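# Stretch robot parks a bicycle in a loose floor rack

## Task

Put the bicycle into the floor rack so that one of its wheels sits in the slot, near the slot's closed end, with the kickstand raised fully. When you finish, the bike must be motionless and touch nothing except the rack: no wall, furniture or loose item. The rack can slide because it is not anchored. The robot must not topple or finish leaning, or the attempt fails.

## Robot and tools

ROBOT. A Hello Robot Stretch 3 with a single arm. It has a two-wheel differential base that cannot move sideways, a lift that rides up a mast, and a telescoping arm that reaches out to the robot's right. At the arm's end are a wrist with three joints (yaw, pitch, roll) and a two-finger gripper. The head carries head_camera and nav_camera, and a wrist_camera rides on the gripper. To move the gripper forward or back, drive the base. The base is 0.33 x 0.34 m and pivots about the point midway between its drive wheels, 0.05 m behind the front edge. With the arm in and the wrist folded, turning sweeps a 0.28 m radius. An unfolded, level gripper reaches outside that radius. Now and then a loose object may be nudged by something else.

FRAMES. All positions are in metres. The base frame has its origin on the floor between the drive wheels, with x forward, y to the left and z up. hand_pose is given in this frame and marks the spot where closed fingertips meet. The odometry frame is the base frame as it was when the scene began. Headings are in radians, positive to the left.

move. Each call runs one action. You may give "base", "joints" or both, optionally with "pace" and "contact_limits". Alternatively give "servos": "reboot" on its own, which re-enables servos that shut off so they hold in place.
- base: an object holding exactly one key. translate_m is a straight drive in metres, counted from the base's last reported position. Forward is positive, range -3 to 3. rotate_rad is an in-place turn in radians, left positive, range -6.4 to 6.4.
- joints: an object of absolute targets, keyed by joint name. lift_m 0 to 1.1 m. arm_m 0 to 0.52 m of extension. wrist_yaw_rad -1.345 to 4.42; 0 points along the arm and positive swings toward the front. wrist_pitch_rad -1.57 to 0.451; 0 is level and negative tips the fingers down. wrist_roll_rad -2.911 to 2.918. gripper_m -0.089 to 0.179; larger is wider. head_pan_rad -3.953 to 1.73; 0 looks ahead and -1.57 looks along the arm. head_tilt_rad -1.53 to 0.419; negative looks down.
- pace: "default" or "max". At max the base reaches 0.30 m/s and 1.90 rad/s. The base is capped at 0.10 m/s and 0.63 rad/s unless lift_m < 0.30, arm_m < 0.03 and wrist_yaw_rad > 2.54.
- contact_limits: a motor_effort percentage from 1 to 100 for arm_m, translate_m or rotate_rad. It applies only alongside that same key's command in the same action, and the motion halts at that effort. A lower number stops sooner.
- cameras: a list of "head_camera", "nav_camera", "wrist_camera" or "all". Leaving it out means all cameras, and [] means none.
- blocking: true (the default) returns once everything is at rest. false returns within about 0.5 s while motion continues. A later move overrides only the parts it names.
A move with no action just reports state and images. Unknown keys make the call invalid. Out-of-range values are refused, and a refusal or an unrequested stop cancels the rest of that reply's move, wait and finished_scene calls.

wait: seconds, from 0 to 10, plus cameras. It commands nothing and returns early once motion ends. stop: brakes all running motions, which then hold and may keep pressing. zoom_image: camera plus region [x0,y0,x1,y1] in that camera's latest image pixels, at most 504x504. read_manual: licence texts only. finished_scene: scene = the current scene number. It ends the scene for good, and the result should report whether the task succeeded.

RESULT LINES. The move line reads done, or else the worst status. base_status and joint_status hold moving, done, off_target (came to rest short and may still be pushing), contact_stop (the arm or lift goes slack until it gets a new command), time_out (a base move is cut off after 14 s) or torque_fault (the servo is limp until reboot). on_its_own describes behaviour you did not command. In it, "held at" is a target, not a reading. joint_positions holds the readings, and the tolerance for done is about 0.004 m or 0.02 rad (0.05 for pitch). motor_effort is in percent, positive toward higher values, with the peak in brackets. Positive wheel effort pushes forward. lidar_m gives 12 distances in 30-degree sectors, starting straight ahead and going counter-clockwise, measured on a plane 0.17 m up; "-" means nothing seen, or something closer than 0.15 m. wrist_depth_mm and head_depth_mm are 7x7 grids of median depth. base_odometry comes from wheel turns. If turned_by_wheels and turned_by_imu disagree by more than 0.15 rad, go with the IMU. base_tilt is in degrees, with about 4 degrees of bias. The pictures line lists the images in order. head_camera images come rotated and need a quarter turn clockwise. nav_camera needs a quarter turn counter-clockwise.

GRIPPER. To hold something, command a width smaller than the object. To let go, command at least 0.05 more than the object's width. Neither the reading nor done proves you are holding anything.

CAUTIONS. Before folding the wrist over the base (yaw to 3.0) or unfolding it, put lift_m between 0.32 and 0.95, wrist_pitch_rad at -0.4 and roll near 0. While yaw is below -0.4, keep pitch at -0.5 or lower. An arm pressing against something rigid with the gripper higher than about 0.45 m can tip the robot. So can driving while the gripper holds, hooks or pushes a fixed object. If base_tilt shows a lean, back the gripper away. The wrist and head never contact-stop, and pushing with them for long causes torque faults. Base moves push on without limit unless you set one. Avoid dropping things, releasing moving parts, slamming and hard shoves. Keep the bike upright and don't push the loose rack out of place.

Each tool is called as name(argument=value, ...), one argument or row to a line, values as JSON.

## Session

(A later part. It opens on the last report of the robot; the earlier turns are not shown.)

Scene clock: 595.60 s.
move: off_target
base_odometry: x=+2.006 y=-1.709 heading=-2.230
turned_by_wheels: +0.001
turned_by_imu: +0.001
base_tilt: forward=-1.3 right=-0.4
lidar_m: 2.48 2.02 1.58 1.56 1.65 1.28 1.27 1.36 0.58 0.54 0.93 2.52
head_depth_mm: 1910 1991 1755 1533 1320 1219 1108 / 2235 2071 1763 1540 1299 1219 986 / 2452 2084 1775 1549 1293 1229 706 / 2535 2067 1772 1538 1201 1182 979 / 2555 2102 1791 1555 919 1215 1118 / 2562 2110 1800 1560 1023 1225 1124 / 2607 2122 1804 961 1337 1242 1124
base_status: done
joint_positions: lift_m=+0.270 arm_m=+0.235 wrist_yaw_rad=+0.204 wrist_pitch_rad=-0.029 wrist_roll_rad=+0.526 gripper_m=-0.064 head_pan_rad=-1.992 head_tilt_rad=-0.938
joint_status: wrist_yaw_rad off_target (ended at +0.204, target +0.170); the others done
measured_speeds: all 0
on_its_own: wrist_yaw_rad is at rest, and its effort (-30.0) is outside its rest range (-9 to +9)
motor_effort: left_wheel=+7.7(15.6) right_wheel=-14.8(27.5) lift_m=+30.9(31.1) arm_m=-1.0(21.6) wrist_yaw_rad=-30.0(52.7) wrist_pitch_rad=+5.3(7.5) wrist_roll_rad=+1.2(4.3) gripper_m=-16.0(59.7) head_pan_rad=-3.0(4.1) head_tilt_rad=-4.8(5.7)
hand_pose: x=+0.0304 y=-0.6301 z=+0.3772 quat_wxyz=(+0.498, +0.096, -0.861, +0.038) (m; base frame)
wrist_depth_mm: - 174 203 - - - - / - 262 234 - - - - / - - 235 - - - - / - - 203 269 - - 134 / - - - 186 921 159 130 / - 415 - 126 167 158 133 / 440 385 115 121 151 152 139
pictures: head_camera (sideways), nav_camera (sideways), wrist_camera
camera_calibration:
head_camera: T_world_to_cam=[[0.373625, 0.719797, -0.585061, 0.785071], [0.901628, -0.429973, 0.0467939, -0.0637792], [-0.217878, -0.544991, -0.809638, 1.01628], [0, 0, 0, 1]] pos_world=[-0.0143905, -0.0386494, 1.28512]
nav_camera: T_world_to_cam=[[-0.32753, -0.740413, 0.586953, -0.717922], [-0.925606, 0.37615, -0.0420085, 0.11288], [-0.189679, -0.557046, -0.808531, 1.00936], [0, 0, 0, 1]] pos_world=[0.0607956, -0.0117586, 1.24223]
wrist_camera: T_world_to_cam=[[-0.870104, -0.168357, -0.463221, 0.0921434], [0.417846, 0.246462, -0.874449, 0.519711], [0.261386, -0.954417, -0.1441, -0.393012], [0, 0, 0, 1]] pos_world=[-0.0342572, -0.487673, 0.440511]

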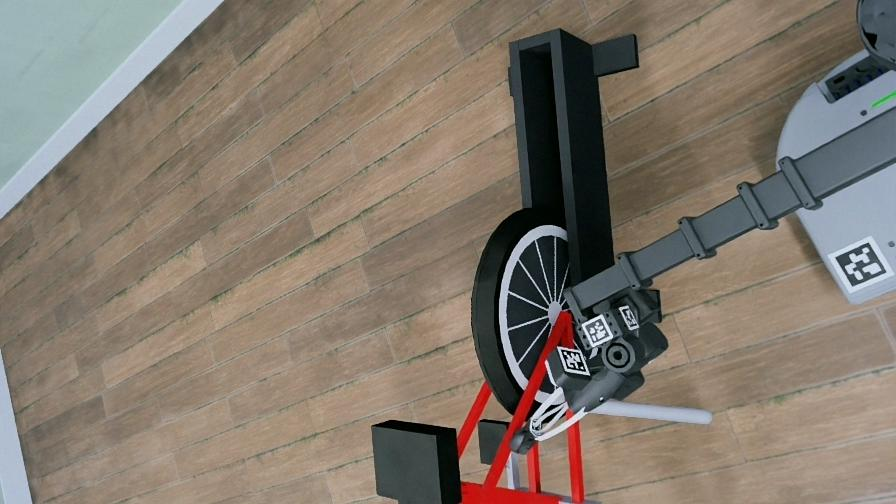

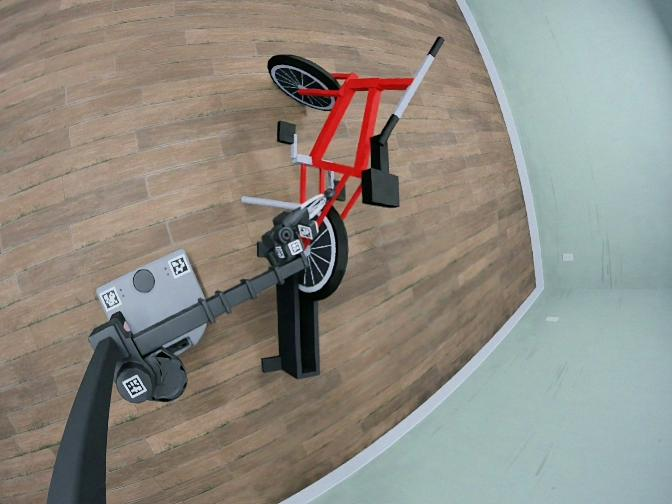

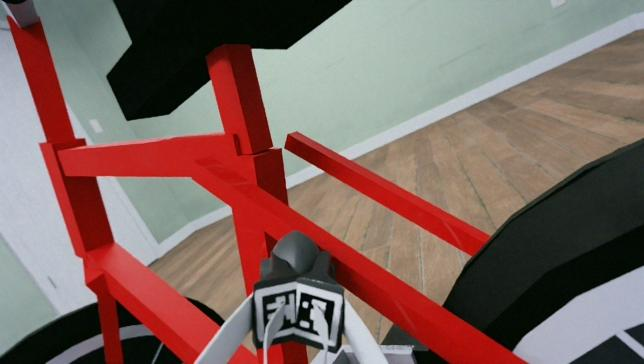

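move(
  joints={"arm_m": 0.05, "wrist_yaw_rad": 0.0, "gripper_m": 0.12},
  cameras=["head_camera"],
)

move(
  base={"rotate_rad": -0.37},
)

zoom_image(
  camera="head_camera",
  region=[400, 0, 800, 400],
)

Scene clock: 614.87 s.
move: done
base_odometry: x=+2.006 y=-1.709 heading=-2.230
turned_by_wheels: -0.001
turned_by_imu: -0.001
base_tilt: forward=-1.3 right=-0.5
lidar_m: 2.48 2.02 1.58 1.56 1.64 1.29 1.27 1.36 0.58 0.55 0.93 2.53
head_depth_mm: 1919 1976 1755 1529 1310 1218 1106 / 2231 2054 1773 1533 1297 1223 984 / 2438 2069 1768 1541 1284 1232 702 / 2548 2098 1786 1547 1216 825 953 / 2538 2096 1785 1551 1198 861 1120 / 2577 2118 1802 1555 1170 1206 1121 / 2566 2122 1800 964 1336 1243 1128
base_status: not commanded
joint_positions: lift_m=+0.270 arm_m=+0.050 wrist_yaw_rad=+0.002 wrist_pitch_rad=-0.017 wrist_roll_rad=+0.527 gripper_m=+0.120 head_pan_rad=-1.992 head_tilt_rad=-0.939
joint_status: all done
measured_speeds: all 0
motor_effort: left_wheel=+1.0(8.6) right_wheel=-0.2(13.6) lift_m=+17.0(35.5) arm_m=-15.2(23.1) wrist_yaw_rad=-0.7(46.9) wrist_pitch_rad=+3.3(4.5) wrist_roll_rad=+0.9(1.4) gripper_m=+0.9(81.0) head_pan_rad=-2.9(4.2) head_tilt_rad=-4.6(5.7)
hand_pose: x=-0.0211 y=-0.4508 z=+0.3801 quat_wxyz=(+0.499, +0.005, -0.867, -0.007) (m; base frame)
wrist_depth_mm: - - - - - - - / - - 334 - - - - / - - - - - 289 266 / - - 429 - 313 282 261 / - - 430 351 323 292 269 / - 124 - 526 317 289 276 / - 116 471 491 341 118 282
pictures: head_camera (sideways)
camera_calibration:
head_camera: T_world_to_cam=[[0.373754, 0.720086, -0.584623, 0.784499], [0.901618, -0.429996, 0.0467813, -0.0637627], [-0.217699, -0.544591, -0.809955, 1.0167], [0, 0, 0, 1]] pos_world=[-0.0143867, -0.0386411, 1.2851]

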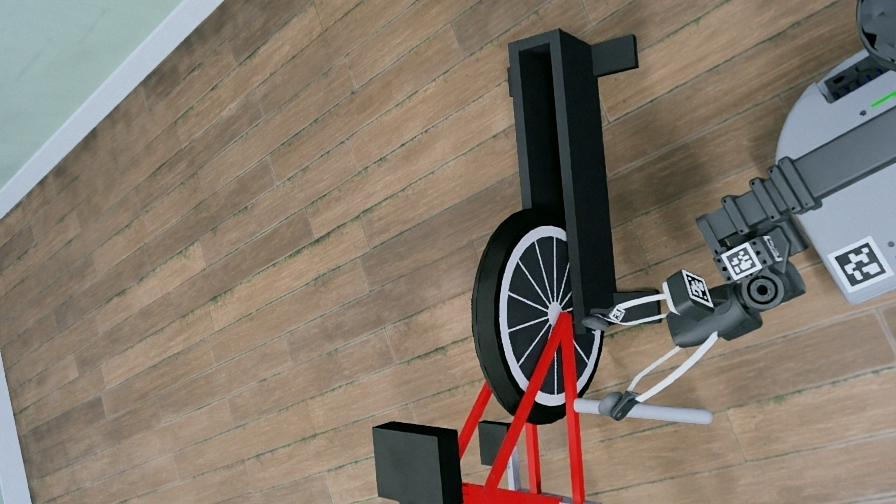

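Scene clock: 616.53 s.
move: done
base_odometry: x=+2.006 y=-1.709 heading=-2.600
turned_by_wheels: -0.370
turned_by_imu: -0.363
base_tilt: forward=-1.3 right=-0.4
lidar_m: 2.48 2.48 1.81 1.56 1.56 1.47 1.27 1.27 1.46 0.58 0.55 0.93
head_depth_mm: 1354 1531 1692 1539 1355 1218 1107 / 1482 1683 1754 1538 1360 1221 987 / 1627 1891 1775 1546 1322 1226 704 / 1805 2007 1783 1549 1307 823 953 / 2034 2090 1785 1553 1258 858 1118 / 2335 2110 1793 1552 1113 1224 1126 / 2503 2111 1805 1568 1074 1223 1129
base_status: done
joint_positions: lift_m=+0.270 arm_m=+0.050 wrist_yaw_rad=+0.001 wrist_pitch_rad=-0.017 wrist_roll_rad=+0.527 gripper_m=+0.120 head_pan_rad=-1.992 head_tilt_rad=-0.939
joint_status: not commanded
measured_speeds: all 0
motor_effort: left_wheel=+3.6(8.7) right_wheel=-4.9(7.9) lift_m=+18.3(18.3) arm_m=-15.3(15.6) wrist_yaw_rad=-1.4(2.6) wrist_pitch_rad=+3.2(3.4) wrist_roll_rad=+0.8(1.2) gripper_m=+0.3(1.4) head_pan_rad=-3.4(4.1) head_tilt_rad=-4.4(5.6)
hand_pose: x=-0.0211 y=-0.4508 z=+0.3801 quat_wxyz=(+0.499, +0.005, -0.867, -0.007) (m; base frame)
wrist_depth_mm: - - - - - - - / - - - - - - - / - - - - - - - / 368 - - - - - 810 / - - - 328 - 803 655 / - 123 321 315 315 596 351 / 107 119 322 319 316 117 354
pictures: head_camera (sideways), nav_camera (sideways), wrist_camera
camera_calibration:
head_camera: T_world_to_cam=[[0.373754, 0.720086, -0.584623, 0.784499], [0.901618, -0.429996, 0.0467812, -0.0637627], [-0.217699, -0.544591, -0.809955, 1.0167], [0, 0, 0, 1]] pos_world=[-0.0143867, -0.0386411, 1.2851]
nav_camera: T_world_to_cam=[[-0.327659, -0.740702, 0.586515, -0.717351], [-0.925597, 0.376171, -0.0420277, 0.112905], [-0.1895, -0.556647, -0.808848, 1.00977], [0, 0, 0, 1]] pos_world=[0.0608088, -0.0117291, 1.24223]
wrist_camera: T_world_to_cam=[[-0.885635, 0.00506666, -0.464354, 0.157201], [0.459964, 0.147164, -0.875657, 0.456184], [0.0638997, -0.989099, -0.132664, -0.232143], [0, 0, 0, 1]] pos_world=[-0.0557714, -0.297543, 0.441661]

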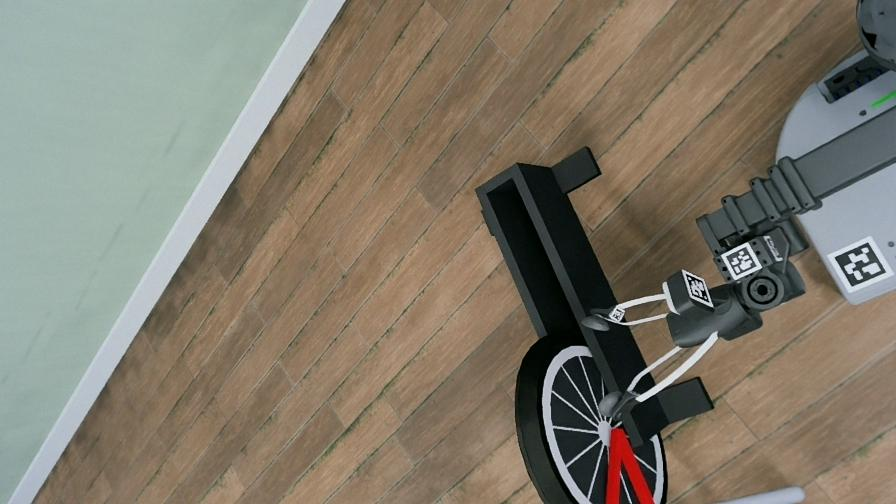

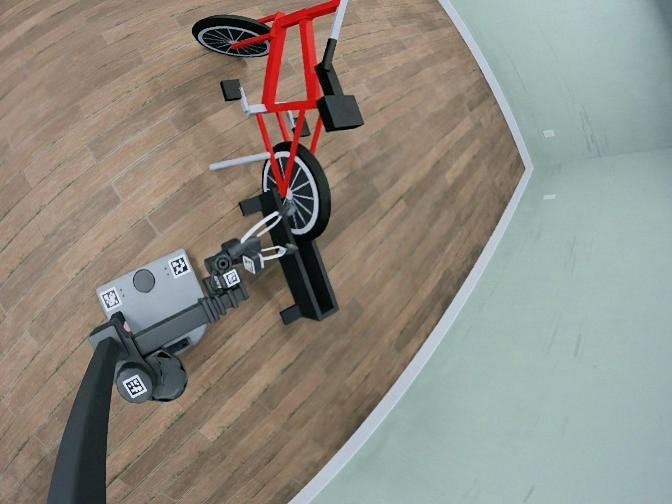

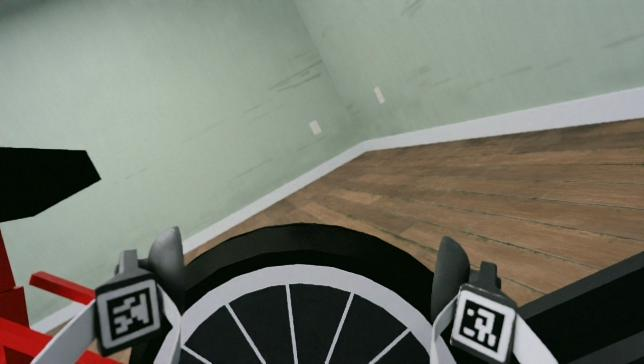

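Scaled by 1.260 from the camera's 896x504 image, which has a finer 1280x720 frame.

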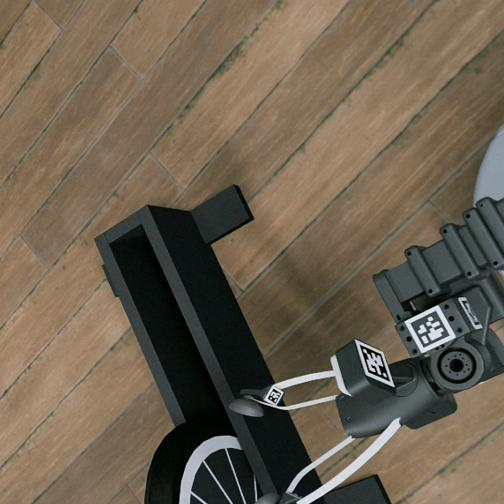

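move(
  base={"translate_m": 0.26},
  joints={"head_pan_rad": -1.75},
)

zoom_image(
  camera="head_camera",
  region=[400, 0, 800, 400],
)

Scene clock: 623.13 s.
move: done
base_odometry: x=+1.784 y=-1.843 heading=-2.600
turned_by_wheels: +0.000
turned_by_imu: +0.001
base_tilt: forward=-1.3 right=-0.5
lidar_m: 2.23 2.23 1.89 1.63 1.63 1.76 1.52 1.52 0.60 0.48 0.74 0.73
head_depth_mm: 1947 2031 1747 1530 1315 1222 1106 / 2218 2059 1762 1535 1320 1225 945 / 2433 2085 1760 1537 1280 1226 760 / 2513 2093 1778 1553 1239 830 980 / 2539 2093 1787 1057 1232 1216 1122 / 2580 2114 1793 997 1311 1238 1121 / 2595 2121 1796 988 1340 1223 1124
base_status: done
joint_positions: lift_m=+0.270 arm_m=+0.050 wrist_yaw_rad=+0.001 wrist_pitch_rad=-0.017 wrist_roll_rad=+0.527 gripper_m=+0.120 head_pan_rad=-1.758 head_tilt_rad=-0.939
joint_status: all done
measured_speeds: all 0
motor_effort: left_wheel=+2.5(9.2) right_wheel=+0.1(4.2) lift_m=+20.3(21.0) arm_m=-14.5(16.1) wrist_yaw_rad=-0.1(2.3) wrist_pitch_rad=+2.9(3.6) wrist_roll_rad=+1.1(1.3) gripper_m=+0.2(1.2) head_pan_rad=+3.8(6.5) head_tilt_rad=-4.1(5.9)
hand_pose: x=-0.0211 y=-0.4508 z=+0.3801 quat_wxyz=(+0.499, +0.005, -0.867, -0.007) (m; base frame)
wrist_depth_mm: - - 274 - - - - / - 324 309 - - - - / - - - - - 308 302 / - - 356 - 315 307 304 / - - 344 339 314 310 307 / - 123 368 - 320 287 308 / 107 120 357 441 324 118 310
pictures: head_camera (sideways), nav_camera (sideways), wrist_camera
camera_calibration:
head_camera: T_world_to_cam=[[0.196398, 0.787175, -0.584623, 0.785581], [0.976803, -0.208966, 0.0467813, -0.0642213], [-0.0853412, -0.580249, -0.809955, 1.01589], [0, 0, 0, 1]] pos_world=[-0.00485771, -0.0423412, 1.2851]
nav_camera: T_world_to_cam=[[-0.146776, -0.796528, 0.586515, -0.718454], [-0.987633, 0.151045, -0.0420277, 0.113283], [-0.0551136, -0.58543, -0.808847, 1.00895], [0, 0, 0, 1]] pos_world=[0.0620371, 0.0012904, 1.24223]
wrist_camera: T_world_to_cam=[[-0.885635, 0.00506658, -0.464354, 0.157201], [0.459964, 0.147164, -0.875657, 0.456184], [0.0638997, -0.989099, -0.132664, -0.232143], [0, 0, 0, 1]] pos_world=[-0.0557714, -0.297543, 0.441661]

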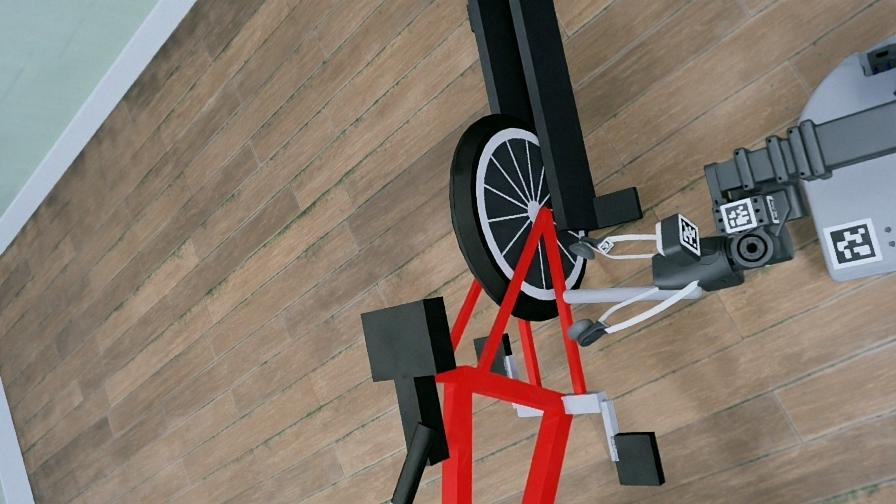

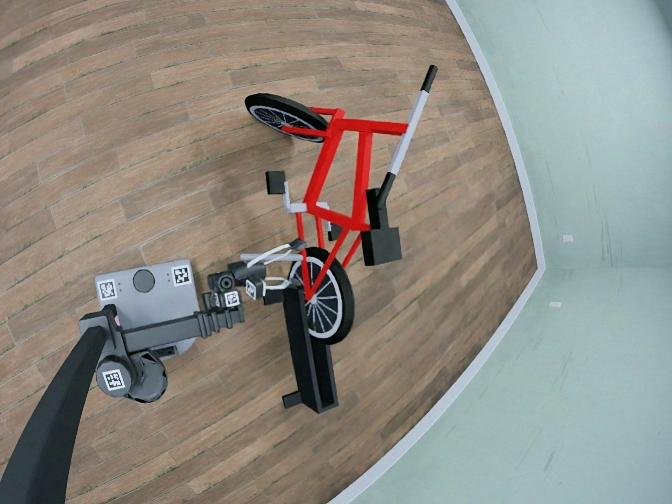

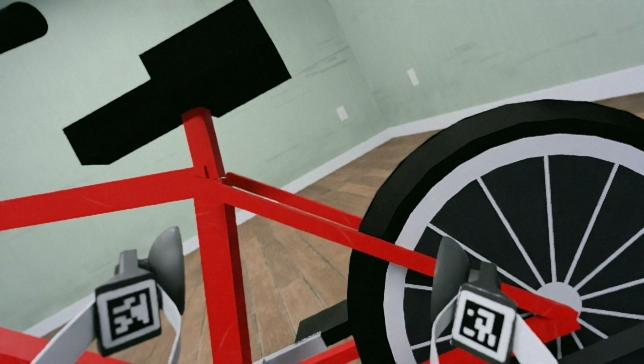

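Scaled by 1.260 from the camera's 896x504 image, which has a finer 1280x720 frame.

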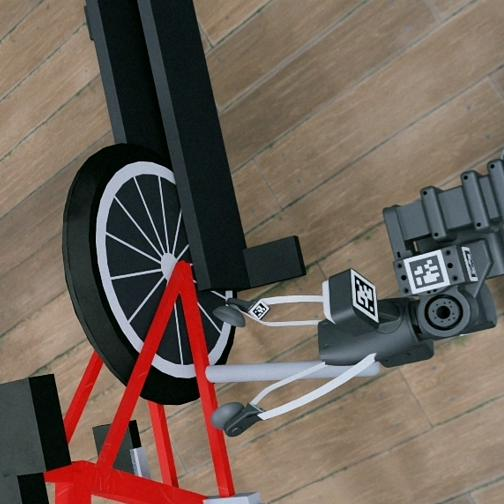

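move(
  base={"translate_m": 0.075},
  joints={"wrist_roll_rad": 0.45, "arm_m": 0.15},
  cameras=["wrist_camera"],
)

Scene clock: 633.33 s.
move: done
base_odometry: x=+1.719 y=-1.882 heading=-2.600
turned_by_wheels: +0.000
turned_by_imu: +0.001
base_tilt: forward=-1.3 right=-0.4
lidar_m: 2.16 2.17 1.91 1.65 1.64 1.85 1.59 1.59 0.60 0.49 0.68 0.67
head_depth_mm: 2054 2067 1748 1530 1310 1218 1108 / 2292 2075 1762 1499 1309 1225 948 / 2465 2078 1767 1174 1285 798 939 / 2516 2084 1774 1138 1171 868 1091 / 2559 2101 1781 1030 1235 1235 1122 / 2555 2103 1787 1482 1222 1240 1125 / 2563 2125 1801 1510 1343 1237 1127
base_status: done
joint_positions: lift_m=+0.270 arm_m=+0.150 wrist_yaw_rad=+0.001 wrist_pitch_rad=-0.017 wrist_roll_rad=+0.457 gripper_m=+0.120 head_pan_rad=-1.758 head_tilt_rad=-0.939
joint_status: all done
measured_speeds: all 0
motor_effort: left_wheel=+3.7(7.8) right_wheel=+0.6(4.6) lift_m=+22.1(22.8) arm_m=+15.8(22.6) wrist_yaw_rad=-1.4(3.1) wrist_pitch_rad=+3.1(3.4) wrist_roll_rad=-2.5(3.3) gripper_m=-0.6(1.5) head_pan_rad=+3.8(4.5) head_tilt_rad=-5.1(5.5)
hand_pose: x=-0.0211 y=-0.5508 z=+0.3801 quat_wxyz=(+0.529, +0.005, -0.849, -0.007) (m; base frame)
wrist_depth_mm: - 226 222 255 - - - / - 229 234 - - - - / - - 234 - - - 221 / - - 233 195 - 231 212 / - - - - 193 217 213 / - 124 - 917 794 191 214 / 107 119 906 716 354 118 217
pictures: wrist_camera
camera_calibration:
wrist_camera: T_world_to_cam=[[-0.915867, 0.00391347, -0.401463, 0.132529], [0.397596, 0.147629, -0.905606, 0.481234], [0.0557237, -0.989035, -0.136765, -0.329632], [0, 0, 0, 1]] pos_world=[-0.0515895, -0.39758, 0.443932]

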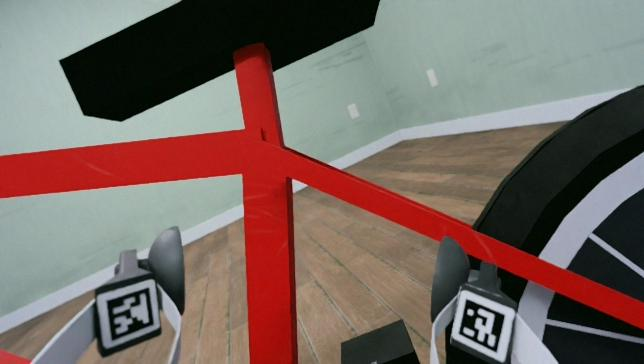

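move(
  base={"translate_m": 0.027},
  joints={"gripper_m": 0.1},
  cameras=[],
)

move(
  joints={"arm_m": 0.25},
)

Scene clock: 638.73 s.
move: done
base_odometry: x=+1.696 y=-1.896 heading=-2.600
turned_by_wheels: +0.000
turned_by_imu: +0.000
base_tilt: forward=-1.3 right=-0.5
lidar_m: 2.14 2.13 1.93 1.66 1.65 1.87 1.62 1.62 0.60 0.49 0.65 0.65
head_depth_mm: 2080 2054 1745 1539 1317 1217 1108 / 2305 2060 1767 1220 1303 1222 945 / 2512 2073 1771 1183 1298 797 938 / 2522 2083 1791 1116 1171 869 1087 / 2539 2103 1785 1018 1316 1233 1123 / 2563 2111 1796 1480 1315 1236 1126 / 2578 2130 1805 1509 1357 1246 1124
base_status: done
joint_positions: lift_m=+0.270 arm_m=+0.150 wrist_yaw_rad=+0.001 wrist_pitch_rad=-0.017 wrist_roll_rad=+0.457 gripper_m=+0.100 head_pan_rad=-1.758 head_tilt_rad=-0.939
joint_status: all done
measured_speeds: all 0
motor_effort: left_wheel=+4.1(8.0) right_wheel=+0.8(4.5) lift_m=+24.1(24.5) arm_m=+12.8(15.0) wrist_yaw_rad=-1.7(2.4) wrist_pitch_rad=+3.2(3.4) wrist_roll_rad=-2.3(2.8) gripper_m=-0.8(72.9) head_pan_rad=+4.1(4.7) head_tilt_rad=-5.1(5.8)
hand_pose: x=-0.0211 y=-0.5508 z=+0.3801 quat_wxyz=(+0.529, +0.005, -0.849, -0.007) (m; base frame)
wrist_depth_mm: - 227 224 248 - - - / - 228 265 - - - - / - - - 234 - - 224 / - - - 233 192 - 214 / - - - 236 - 191 215 / - 122 - 804 143 224 217 / - 118 927 240 130 119 219
pictures: none
No camera images: "cameras" was empty.

Scene clock: 640.70 s.
move: done
base_odometry: x=+1.696 y=-1.896 heading=-2.600
turned_by_wheels: +0.000
turned_by_imu: +0.000
base_tilt: forward=-1.3 right=-0.5
lidar_m: 2.14 2.14 1.92 1.66 1.66 1.88 1.61 1.61 0.61 0.49 0.65 0.65
head_depth_mm: 2087 2054 1747 1533 1315 1215 1105 / 2342 2065 1761 1219 1303 1227 958 / 2505 2089 1774 1186 1257 797 951 / 2510 2062 1772 1112 872 1233 1089 / 2538 2098 1780 1019 1217 1233 1119 / 2552 2100 1792 1480 1323 1240 1126 / 2578 2112 1801 1506 1359 1244 1128
base_status: not commanded
joint_positions: lift_m=+0.270 arm_m=+0.250 wrist_yaw_rad=+0.001 wrist_pitch_rad=-0.017 wrist_roll_rad=+0.457 gripper_m=+0.100 head_pan_rad=-1.758 head_tilt_rad=-0.939
joint_status: all done
measured_speeds: all 0
motor_effort: left_wheel=+3.6(4.6) right_wheel=+0.9(1.1) lift_m=+24.6(25.0) arm_m=+15.4(22.8) wrist_yaw_rad=-0.9(3.0) wrist_pitch_rad=+3.1(3.5) wrist_roll_rad=-2.8(2.9) gripper_m=-0.2(1.3) head_pan_rad=+4.2(4.9) head_tilt_rad=-5.3(5.5)
hand_pose: x=-0.0211 y=-0.6508 z=+0.3801 quat_wxyz=(+0.529, +0.005, -0.849, -0.007) (m; base frame)
wrist_depth_mm: 129 142 143 - - - - / 162 - - - - - - / - - - - - - - / - - - 95 94 - 920 / - - 145 - 95 94 719 / - 122 140 845 142 594 93 / - 118 900 137 130 120 487
pictures: head_camera (sideways), nav_camera (sideways), wrist_camera
camera_calibration:
head_camera: T_world_to_cam=[[0.196321, 0.787194, -0.584623, 0.785581], [0.976824, -0.20887, 0.0467812, -0.0642214], [-0.0852844, -0.580257, -0.809955, 1.01589], [0, 0, 0, 1]] pos_world=[-0.00485357, -0.0423422, 1.2851]
nav_camera: T_world_to_cam=[[-0.146698, -0.796543, 0.586515, -0.718454], [-0.987648, 0.150948, -0.0420277, 0.113283], [-0.0550563, -0.585435, -0.808848, 1.00895], [0, 0, 0, 1]] pos_world=[0.0620369, 0.00129588, 1.24223]
wrist_camera: T_world_to_cam=[[-0.915867, 0.00391578, -0.401463, 0.132921], [0.397597, 0.147628, -0.905606, 0.495996], [0.0557212, -0.989035, -0.136765, -0.428535], [0, 0, 0, 1]] pos_world=[-0.0515897, -0.49758, 0.443932]

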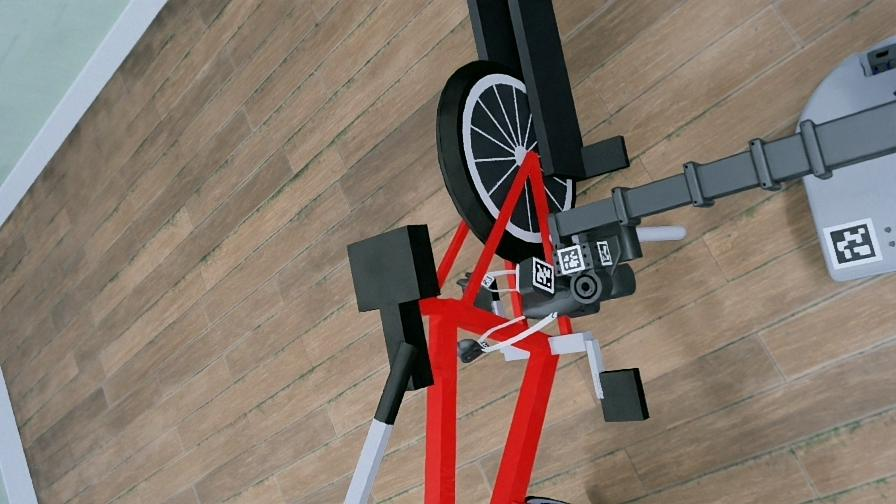

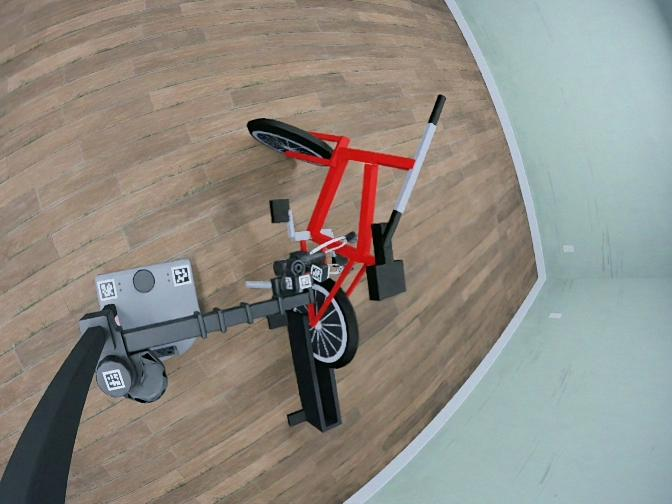

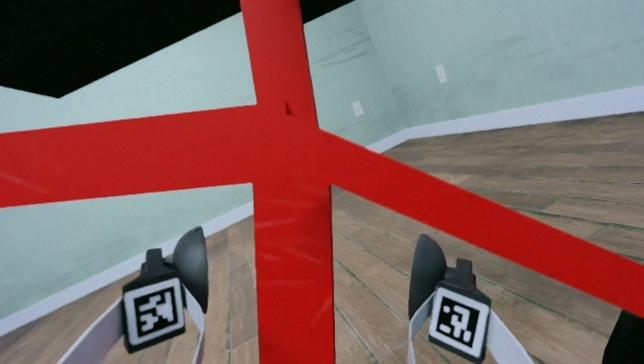

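move(
  joints={"arm_m": 0.268},
  cameras=[],
)

move(
  joints={"gripper_m": -0.05},
  cameras=["wrist_camera"],
)

move(
  joints={"gripper_m": -0.07},
  base={"translate_m": -0.1},
)

zoom_image(
  camera="head_camera",
  region=[400, 0, 800, 400],
)

Scene clock: 645.77 s.
move: done
base_odometry: x=+1.696 y=-1.896 heading=-2.600
turned_by_wheels: +0.000
turned_by_imu: +0.000
base_tilt: forward=-1.3 right=-0.4
lidar_m: 2.13 2.14 1.91 1.66 1.66 1.87 1.62 1.61 0.60 0.49 0.65 0.65
head_depth_mm: 2098 2047 1760 1537 1314 1217 1110 / 2321 2069 1759 1213 1302 1222 961 / 2503 2074 1770 1185 1252 795 945 / 2526 2082 1771 1114 886 1232 1088 / 2533 2098 1777 1017 1218 1241 1123 / 2571 2103 1788 1478 1310 1246 1124 / 2552 2128 1802 1513 1357 1239 1123
base_status: not commanded
joint_positions: lift_m=+0.270 arm_m=+0.268 wrist_yaw_rad=+0.001 wrist_pitch_rad=-0.017 wrist_roll_rad=+0.457 gripper_m=+0.100 head_pan_rad=-1.758 head_tilt_rad=-0.939
joint_status: all done
measured_speeds: all 0
motor_effort: left_wheel=+3.8(4.3) right_wheel=+1.0(1.1) lift_m=+26.1(26.3) arm_m=+16.1(22.5) wrist_yaw_rad=-1.0(2.3) wrist_pitch_rad=+3.3(3.4) wrist_roll_rad=-2.4(2.8) gripper_m=+0.3(0.9) head_pan_rad=+3.6(4.3) head_tilt_rad=-4.7(5.3)
hand_pose: x=-0.0211 y=-0.6688 z=+0.3801 quat_wxyz=(+0.529, +0.005, -0.849, -0.007) (m; base frame)
wrist_depth_mm: 125 141 117 - - - - / - - 117 - - - - / 118 116 115 117 - - - / 119 117 116 78 77 - 896 / - - 117 116 - - 698 / - 122 140 131 142 125 76 / - 119 884 118 130 119 482
pictures: none
No camera images: "cameras" was empty.

Scene clock: 647.80 s.
move: done
base_odometry: x=+1.696 y=-1.896 heading=-2.600
turned_by_wheels: +0.000
turned_by_imu: +0.000
base_tilt: forward=-1.3 right=-0.4
lidar_m: 2.14 2.13 1.93 1.66 1.65 1.87 1.62 1.62 0.61 0.49 0.65 0.65
head_depth_mm: 2081 2060 1748 1530 1317 1218 1108 / 2338 2061 1768 1213 1304 1226 959 / 2502 2089 1763 1180 1256 796 949 / 2534 2072 1778 1126 886 1233 1086 / 2557 2107 1798 1016 1214 1233 1118 / 2578 2114 1791 1475 1316 1243 1126 / 2580 2117 1801 1516 1360 1244 1122
base_status: not commanded
joint_positions: lift_m=+0.270 arm_m=+0.268 wrist_yaw_rad=+0.013 wrist_pitch_rad=-0.012 wrist_roll_rad=+0.447 gripper_m=-0.048 head_pan_rad=-1.758 head_tilt_rad=-0.939
joint_status: all done
measured_speeds: all 0
on_its_own: wrist_yaw_rad is at rest, and its effort (-10.5) is outside its rest range (-9 to +9)
motor_effort: left_wheel=+4.1(4.7) right_wheel=-6.1(6.2) lift_m=+26.4(27.1) arm_m=+15.4(16.6) wrist_yaw_rad=-10.5(12.1) wrist_pitch_rad=+2.4(3.4) wrist_roll_rad=+0.8(2.8) gripper_m=-33.3(98.5) head_pan_rad=+3.1(4.6) head_tilt_rad=-4.9(5.5)
hand_pose: x=-0.0182 y=-0.6689 z=+0.3815 quat_wxyz=(+0.533, +0.009, -0.846, -0.002) (m; base frame)
wrist_depth_mm: 124 139 140 - - - - / 152 - - - - - - / - 118 116 78 - - - / 120 119 117 78 77 - 945 / - - 145 116 - - 719 / - - 126 117 150 674 75 / - 114 122 118 124 563 491
pictures: wrist_camera
camera_calibration:
wrist_camera: T_world_to_cam=[[-0.919935, -0.00862291, -0.391976, 0.124078], [0.386548, 0.147266, -0.910436, 0.500145], [0.0655755, -0.989059, -0.132142, -0.448038], [0, 0, 0, 1]] pos_world=[-0.049806, -0.515721, 0.444781]

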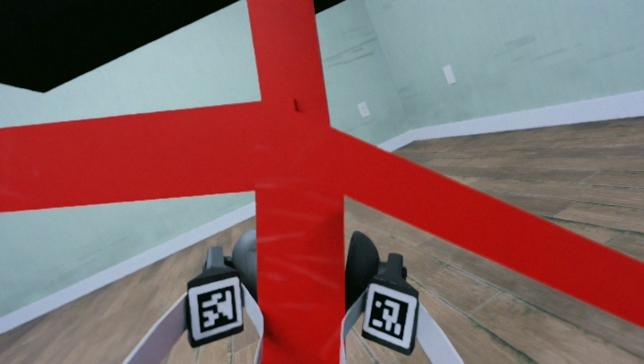

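Scene clock: 649.90 s.
move: off_target
base_odometry: x=+1.782 y=-1.844 heading=-2.599
turned_by_wheels: +0.001
turned_by_imu: +0.005
base_tilt: forward=-1.3 right=-0.5
lidar_m: 2.23 2.23 1.89 1.63 1.63 1.76 1.52 1.52 0.60 0.52 0.78 2.58
head_depth_mm: 1980 2037 1759 1539 1293 1215 1107 / 2243 2071 1759 1537 1278 1222 959 / 2427 2076 1759 1544 1218 796 951 / 2509 2076 1781 1148 886 1227 1091 / 2548 2094 1787 1025 1312 1234 1123 / 2556 2096 1788 1151 1339 1242 1121 / 2582 2111 1812 1356 1391 1245 1123
base_status: done
joint_positions: lift_m=+0.270 arm_m=+0.268 wrist_yaw_rad=+0.041 wrist_pitch_rad=+0.010 wrist_roll_rad=+0.440 gripper_m=-0.063 head_pan_rad=-1.758 head_tilt_rad=-0.939
joint_status: gripper_m off_target (ended at -0.063, target -0.070)
measured_speeds: all 0
on_its_own: gripper_m is held at -0.064, not at your -0.070, by its stall guard, which is not easing now; right_wheel is at rest, and its effort (-25.0) is outside its rest range (-21 to +21); wrist_yaw_rad is at rest, and its effort (-35.1) is outside its rest range (-9 to +9)
motor_effort: left_wheel=+12.9(27.2) right_wheel=-25.0(51.7) lift_m=+27.5(28.1) arm_m=-3.3(16.1) wrist_yaw_rad=-35.1(85.5) wrist_pitch_rad=-1.8(3.0) wrist_roll_rad=+2.9(3.3) gripper_m=-21.0(98.0) head_pan_rad=+3.7(4.5) head_tilt_rad=-5.3(5.6)
hand_pose: x=-0.0111 y=-0.6693 z=+0.3871 quat_wxyz=(+0.536, +0.015, -0.844, +0.015) (m; base frame)
wrist_depth_mm: 131 137 138 - - - - / 153 - 124 136 - - - / - - 124 131 - - - / - - - 94 168 - - / - - 135 84 82 159 746 / - - 126 130 82 85 150 / - - 129 136 120 77 75
pictures: head_camera (sideways), nav_camera (sideways), wrist_camera
camera_calibration:
head_camera: T_world_to_cam=[[0.196018, 0.787269, -0.584623, 0.785583], [0.976904, -0.208495, 0.0467812, -0.0642219], [-0.0850613, -0.58029, -0.809955, 1.01589], [0, 0, 0, 1]] pos_world=[-0.00483728, -0.0423464, 1.2851]
nav_camera: T_world_to_cam=[[-0.146392, -0.796599, 0.586515, -0.718456], [-0.987706, 0.150568, -0.0420277, 0.113284], [-0.0548312, -0.585456, -0.808848, 1.00895], [0, 0, 0, 1]] pos_world=[0.0620364, 0.00131739, 1.24223]
wrist_camera: T_world_to_cam=[[-0.921515, -0.0428013, -0.385977, 0.107619], [0.377184, 0.137898, -0.915815, 0.498223], [0.0924236, -0.989521, -0.110931, -0.456386], [0, 0, 0, 1]] pos_world=[-0.046568, -0.515702, 0.447191]

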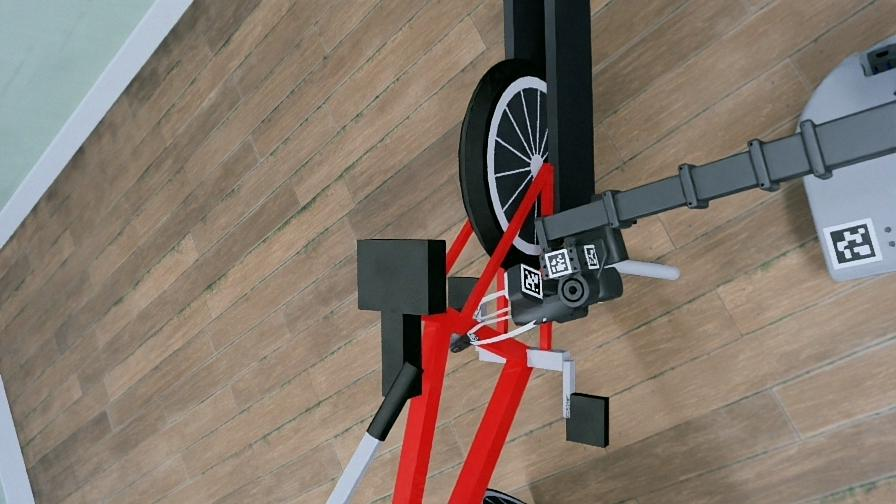

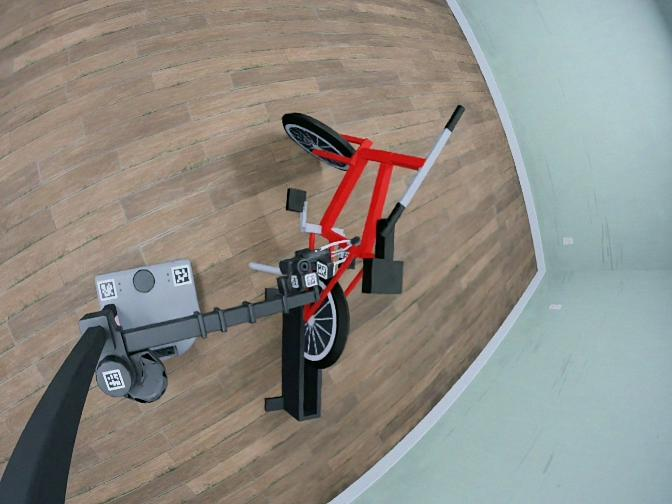

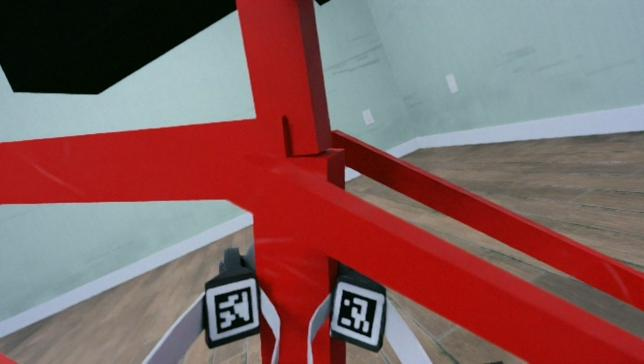

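Scaled by 1.260 from the camera's 896x504 image, which has a finer 1280x720 frame.

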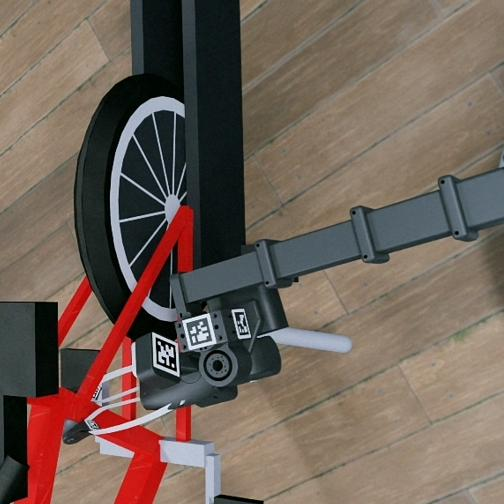

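move(
  joints={"gripper_m": -0.075, "arm_m": 0.25, "wrist_yaw_rad": 0.03},
  base={"rotate_rad": -0.2},
)

zoom_image(
  camera="head_camera",
  region=[400, 0, 800, 400],
)

Scene clock: 656.27 s.
move: off_target
base_odometry: x=+1.782 y=-1.844 heading=-2.797
turned_by_wheels: -0.198
turned_by_imu: -0.106
base_tilt: forward=-1.3 right=-0.4
lidar_m: 2.24 2.22 2.03 1.64 1.64 1.79 1.54 1.53 0.61 0.54 0.79 2.76
head_depth_mm: 1804 1957 1752 1529 1303 1219 1105 / 2015 2065 1755 1530 1298 1224 957 / 2262 2081 1775 1549 1239 795 949 / 2456 2091 1786 1081 873 1229 1091 / 2558 2088 1786 994 1309 1232 1122 / 2562 2110 1800 1226 1319 1244 1126 / 2581 2122 1806 1118 1380 1243 1125
base_status: rotate_rad off_target (by the wheels' count: -0.198 of -0.200)
joint_positions: lift_m=+0.270 arm_m=+0.250 wrist_yaw_rad=+0.101 wrist_pitch_rad=+0.007 wrist_roll_rad=+0.435 gripper_m=-0.071 head_pan_rad=-1.758 head_tilt_rad=-0.939
joint_status: wrist_yaw_rad off_target (ended at +0.101, target +0.030); gripper_m off_target (ended at -0.071, target -0.075); the others done
measured_speeds: all 0
on_its_own: left_wheel is at rest, and its effort (+23.7) is outside its rest range (-21 to +21); right_wheel is at rest, and its effort (-37.6) is outside its rest range (-21 to +21); wrist_yaw_rad is at rest, and its effort (-60.7) is outside its rest range (-9 to +9)
motor_effort: left_wheel=+23.7(38.8) right_wheel=-37.6(61.5) lift_m=+29.0(30.1) arm_m=-13.3(27.8) wrist_yaw_rad=-60.7(97.2) wrist_pitch_rad=-1.6(2.5) wrist_roll_rad=+4.7(5.1) gripper_m=-24.3(85.4) head_pan_rad=+4.4(4.4) head_tilt_rad=-5.4(5.5)
hand_pose: x=+0.0043 y=-0.6501 z=+0.3864 quat_wxyz=(+0.537, +0.041, -0.842, +0.030) (m; base frame)
wrist_depth_mm: 123 135 114 - - - - / 152 - 118 - - - - / - - 123 143 - - - / - - 95 127 164 - - / - - 90 87 - 160 730 / - - 126 88 85 698 156 / - - 128 144 100 80 497
pictures: head_camera (sideways), nav_camera (sideways), wrist_camera
camera_calibration:
head_camera: T_world_to_cam=[[0.196012, 0.787271, -0.584623, 0.785583], [0.976906, -0.208487, 0.0467813, -0.0642219], [-0.0850564, -0.580291, -0.809955, 1.01589], [0, 0, 0, 1]] pos_world=[-0.00483693, -0.0423465, 1.2851]
nav_camera: T_world_to_cam=[[-0.146385, -0.7966, 0.586515, -0.718456], [-0.987707, 0.15056, -0.0420277, 0.113284], [-0.0548263, -0.585457, -0.808847, 1.00895], [0, 0, 0, 1]] pos_world=[0.0620364, 0.00131785, 1.24223]
wrist_camera: T_world_to_cam=[[-0.919425, -0.0972719, -0.381045, 0.0850299], [0.363127, 0.162006, -0.917547, 0.505609], [0.150983, -0.981984, -0.11363, -0.433164], [0, 0, 0, 1]] pos_world=[-0.0400211, -0.499001, 0.4471]

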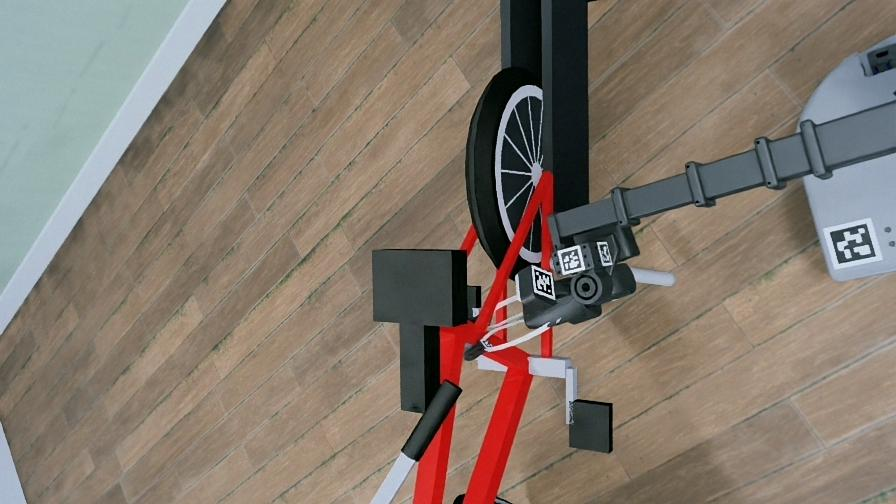

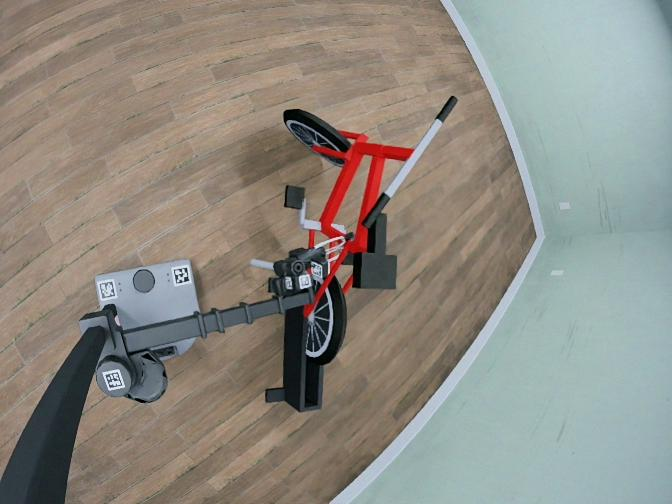

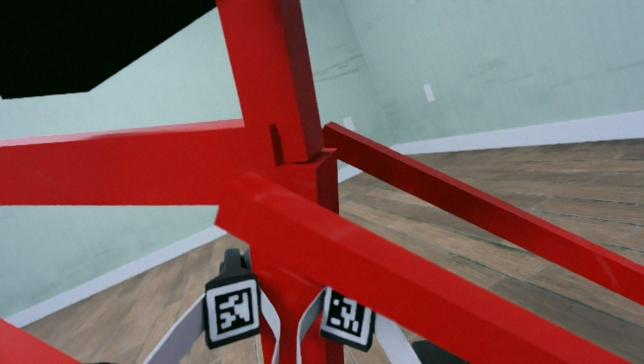

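Scaled by 1.260 from the camera's 896x504 image, which has a finer 1280x720 frame.

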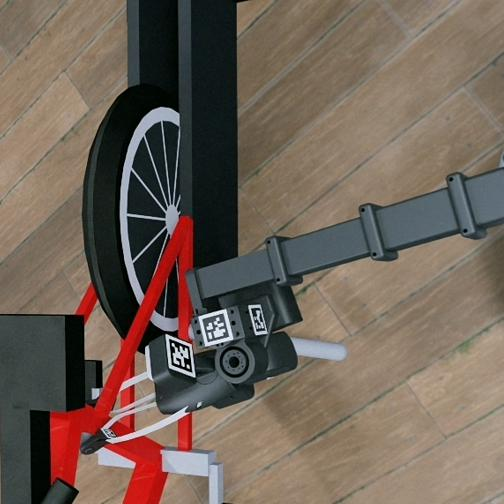

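move(
  joints={"gripper_m": -0.07, "arm_m": 0.285, "wrist_yaw_rad": 0.08},
  cameras=["head_camera"],
)

move(
  joints={"gripper_m": -0.075, "wrist_yaw_rad": 0.1},
  base={"translate_m": -0.08},
)

zoom_image(
  camera="head_camera",
  region=[400, 0, 800, 400],
)

Scene clock: 661.00 s.
move: off_target
base_odometry: x=+1.782 y=-1.844 heading=-2.799
turned_by_wheels: -0.002
turned_by_imu: -0.002
base_tilt: forward=-1.4 right=-0.5
lidar_m: 2.23 2.22 2.03 1.64 1.64 1.79 1.54 1.53 0.62 0.54 0.80 2.76
head_depth_mm: 1801 1964 1749 1526 1304 1219 1107 / 2003 2060 1758 1538 1305 1223 961 / 2251 2082 1769 1540 1237 794 947 / 2455 2092 1769 1141 897 1230 1090 / 2534 2091 1786 1022 1312 1236 1116 / 2559 2126 1797 1194 1338 1242 1127 / 2600 2127 1804 1156 1391 1240 1127
base_status: not commanded
joint_positions: lift_m=+0.270 arm_m=+0.285 wrist_yaw_rad=+0.083 wrist_pitch_rad=+0.018 wrist_roll_rad=+0.440 gripper_m=-0.066 head_pan_rad=-1.758 head_tilt_rad=-0.939
joint_status: gripper_m off_target (ended at -0.066, target -0.070); the others done
measured_speeds: translate_m=+0.000 rotate_rad=+0.000 lift_m=+0.000 arm_m=+0.000 wrist_yaw_rad=-0.010 wrist_pitch_rad=+0.000 wrist_roll_rad=+0.000 head_pan_rad=+0.000 head_tilt_rad=+0.000
motor_effort: left_wheel=+0.2(9.9) right_wheel=-1.6(15.9) lift_m=+31.0(31.4) arm_m=+7.6(23.9) wrist_yaw_rad=-1.8(29.9) wrist_pitch_rad=-3.3(3.9) wrist_roll_rad=+3.1(4.7) gripper_m=-19.4(38.7) head_pan_rad=+3.2(4.7) head_tilt_rad=-4.8(5.4)
hand_pose: x=-0.0002 y=-0.6858 z=+0.3891 quat_wxyz=(+0.535, +0.031, -0.844, +0.029) (m; base frame)
wrist_depth_mm: 139 135 142 136 - - - / 151 - - 132 - - - / - - - 129 - - - / - - - 125 170 - - / - - - 89 89 160 782 / - - 126 134 85 86 152 / - - 123 142 121 79 77
pictures: head_camera (sideways)
camera_calibration:
head_camera: T_world_to_cam=[[0.196018, 0.787302, -0.584579, 0.785526], [0.976905, -0.208489, 0.04678, -0.0642202], [-0.0850485, -0.580248, -0.809987, 1.01593], [0, 0, 0, 1]] pos_world=[-0.00483678, -0.0423456, 1.28509]

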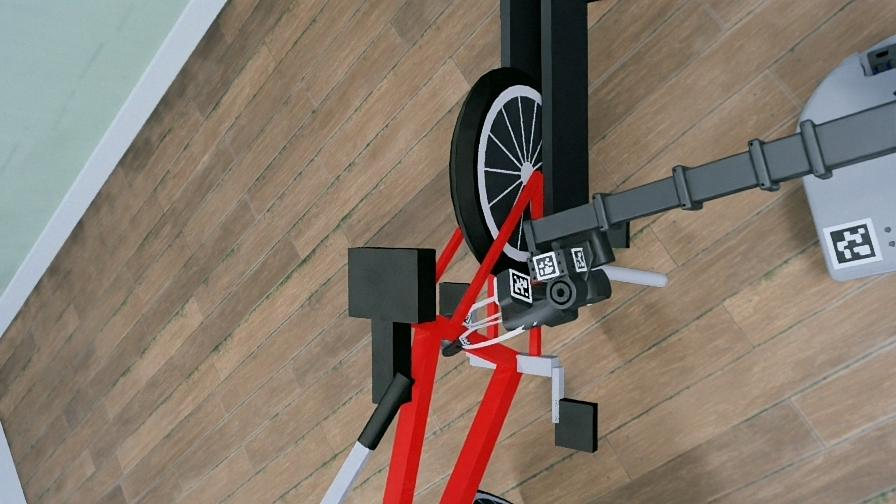

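Scene clock: 663.00 s.
move: off_target
base_odometry: x=+1.857 y=-1.817 heading=-2.797
turned_by_wheels: +0.001
turned_by_imu: +0.001
base_tilt: forward=-1.3 right=-0.4
lidar_m: 2.31 2.29 1.99 1.62 1.61 1.76 1.47 1.46 0.60 0.55 0.88 2.86
head_depth_mm: 1717 1914 1741 1530 1273 1222 1105 / 1908 2005 1771 1542 1222 1226 958 / 2152 2079 1764 1539 1194 796 951 / 2374 2078 1779 1168 901 1233 1086 / 2524 2080 1776 1022 1313 1228 1119 / 2543 2087 1781 1216 1360 1236 1121 / 2572 2114 1811 1483 1367 1242 1127
base_status: done
joint_positions: lift_m=+0.270 arm_m=+0.285 wrist_yaw_rad=+0.137 wrist_pitch_rad=+0.007 wrist_roll_rad=+0.457 gripper_m=-0.071 head_pan_rad=-1.758 head_tilt_rad=-0.939
joint_status: wrist_yaw_rad off_target (ended at +0.137, target +0.100); gripper_m off_target (ended at -0.071, target -0.075)
measured_speeds: all 0
on_its_own: right_wheel is at rest, and its effort (-26.6) is outside its rest range (-21 to +21); wrist_yaw_rad is at rest, and its effort (-31.3) is outside its rest range (-9 to +9)
motor_effort: left_wheel=+15.9(27.7) right_wheel=-26.6(49.2) lift_m=+31.4(32.8) arm_m=-16.8(18.7) wrist_yaw_rad=-31.3(68.2) wrist_pitch_rad=-1.2(3.5) wrist_roll_rad=-2.4(3.1) gripper_m=-22.7(75.4) head_pan_rad=+3.6(4.5) head_tilt_rad=-5.0(6.1)
hand_pose: x=+0.0135 y=-0.6840 z=+0.3864 quat_wxyz=(+0.528, +0.056, -0.847, +0.039) (m; base frame)
wrist_depth_mm: 150 139 124 - - - - / 170 195 123 - - - - / - - - 148 - - - / - - 102 140 162 - 954 / - - 93 95 - 150 727 / 317 - 125 89 766 701 142 / 300 294 121 156 83 85 503
pictures: head_camera (sideways), nav_camera (sideways), wrist_camera
camera_calibration:
head_camera: T_world_to_cam=[[0.196018, 0.787302, -0.584579, 0.785526], [0.976905, -0.20849, 0.04678, -0.0642202], [-0.0850488, -0.580248, -0.809987, 1.01593], [0, 0, 0, 1]] pos_world=[-0.0048368, -0.0423456, 1.28509]
nav_camera: T_world_to_cam=[[-0.146392, -0.796631, 0.586471, -0.718399], [-0.987707, 0.150563, -0.0420296, 0.113286], [-0.0548186, -0.585414, -0.808879, 1.00899], [0, 0, 0, 1]] pos_world=[0.062037, 0.00132099, 1.24223]
wrist_camera: T_world_to_cam=[[-0.906748, -0.129412, -0.401323, 0.0758797], [0.376906, 0.178018, -0.908984, 0.515159], [0.189076, -0.975481, -0.112641, -0.464297], [0, 0, 0, 1]] pos_world=[-0.0375753, -0.5348, 0.446425]

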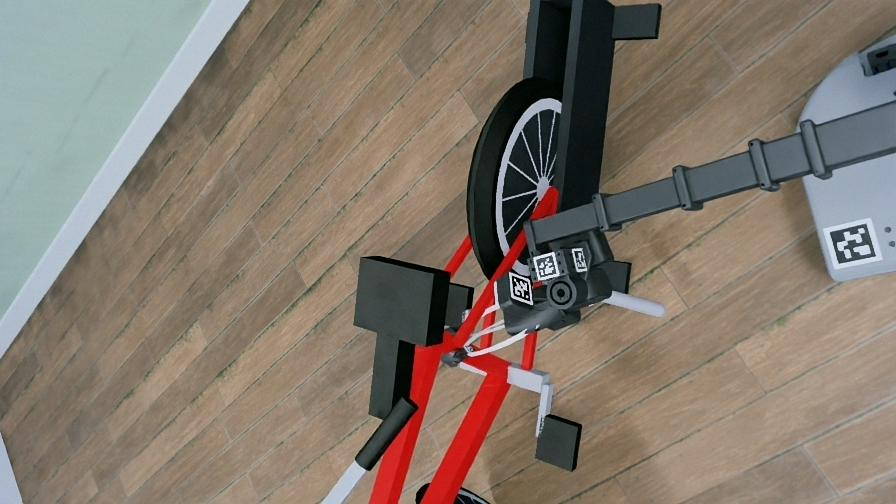

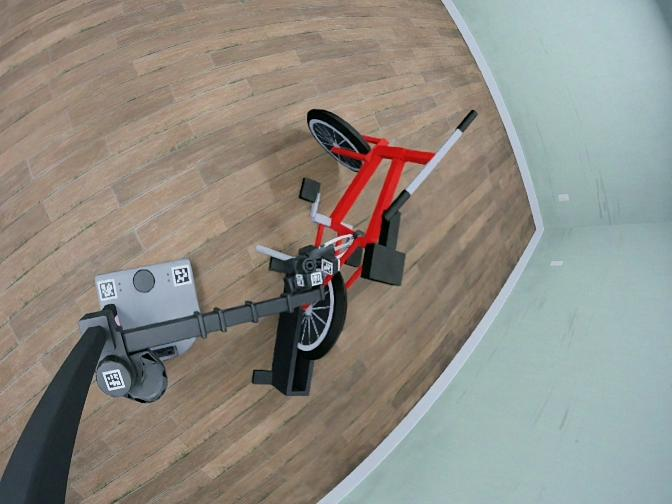

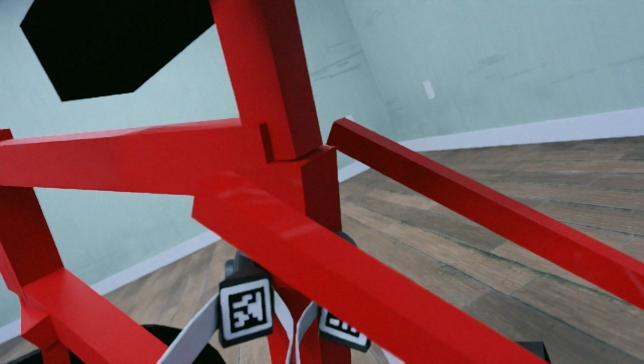

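Scaled by 1.260 from the camera's 896x504 image, which has a finer 1280x720 frame.

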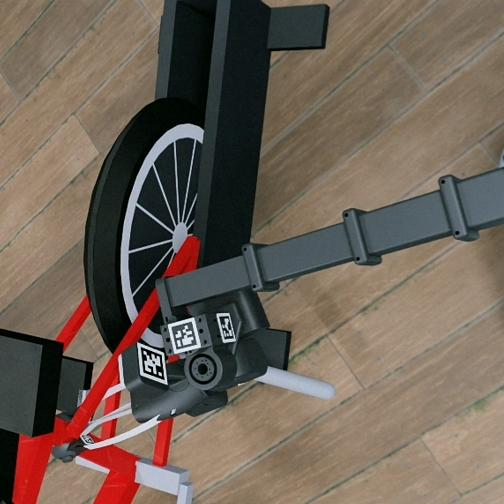

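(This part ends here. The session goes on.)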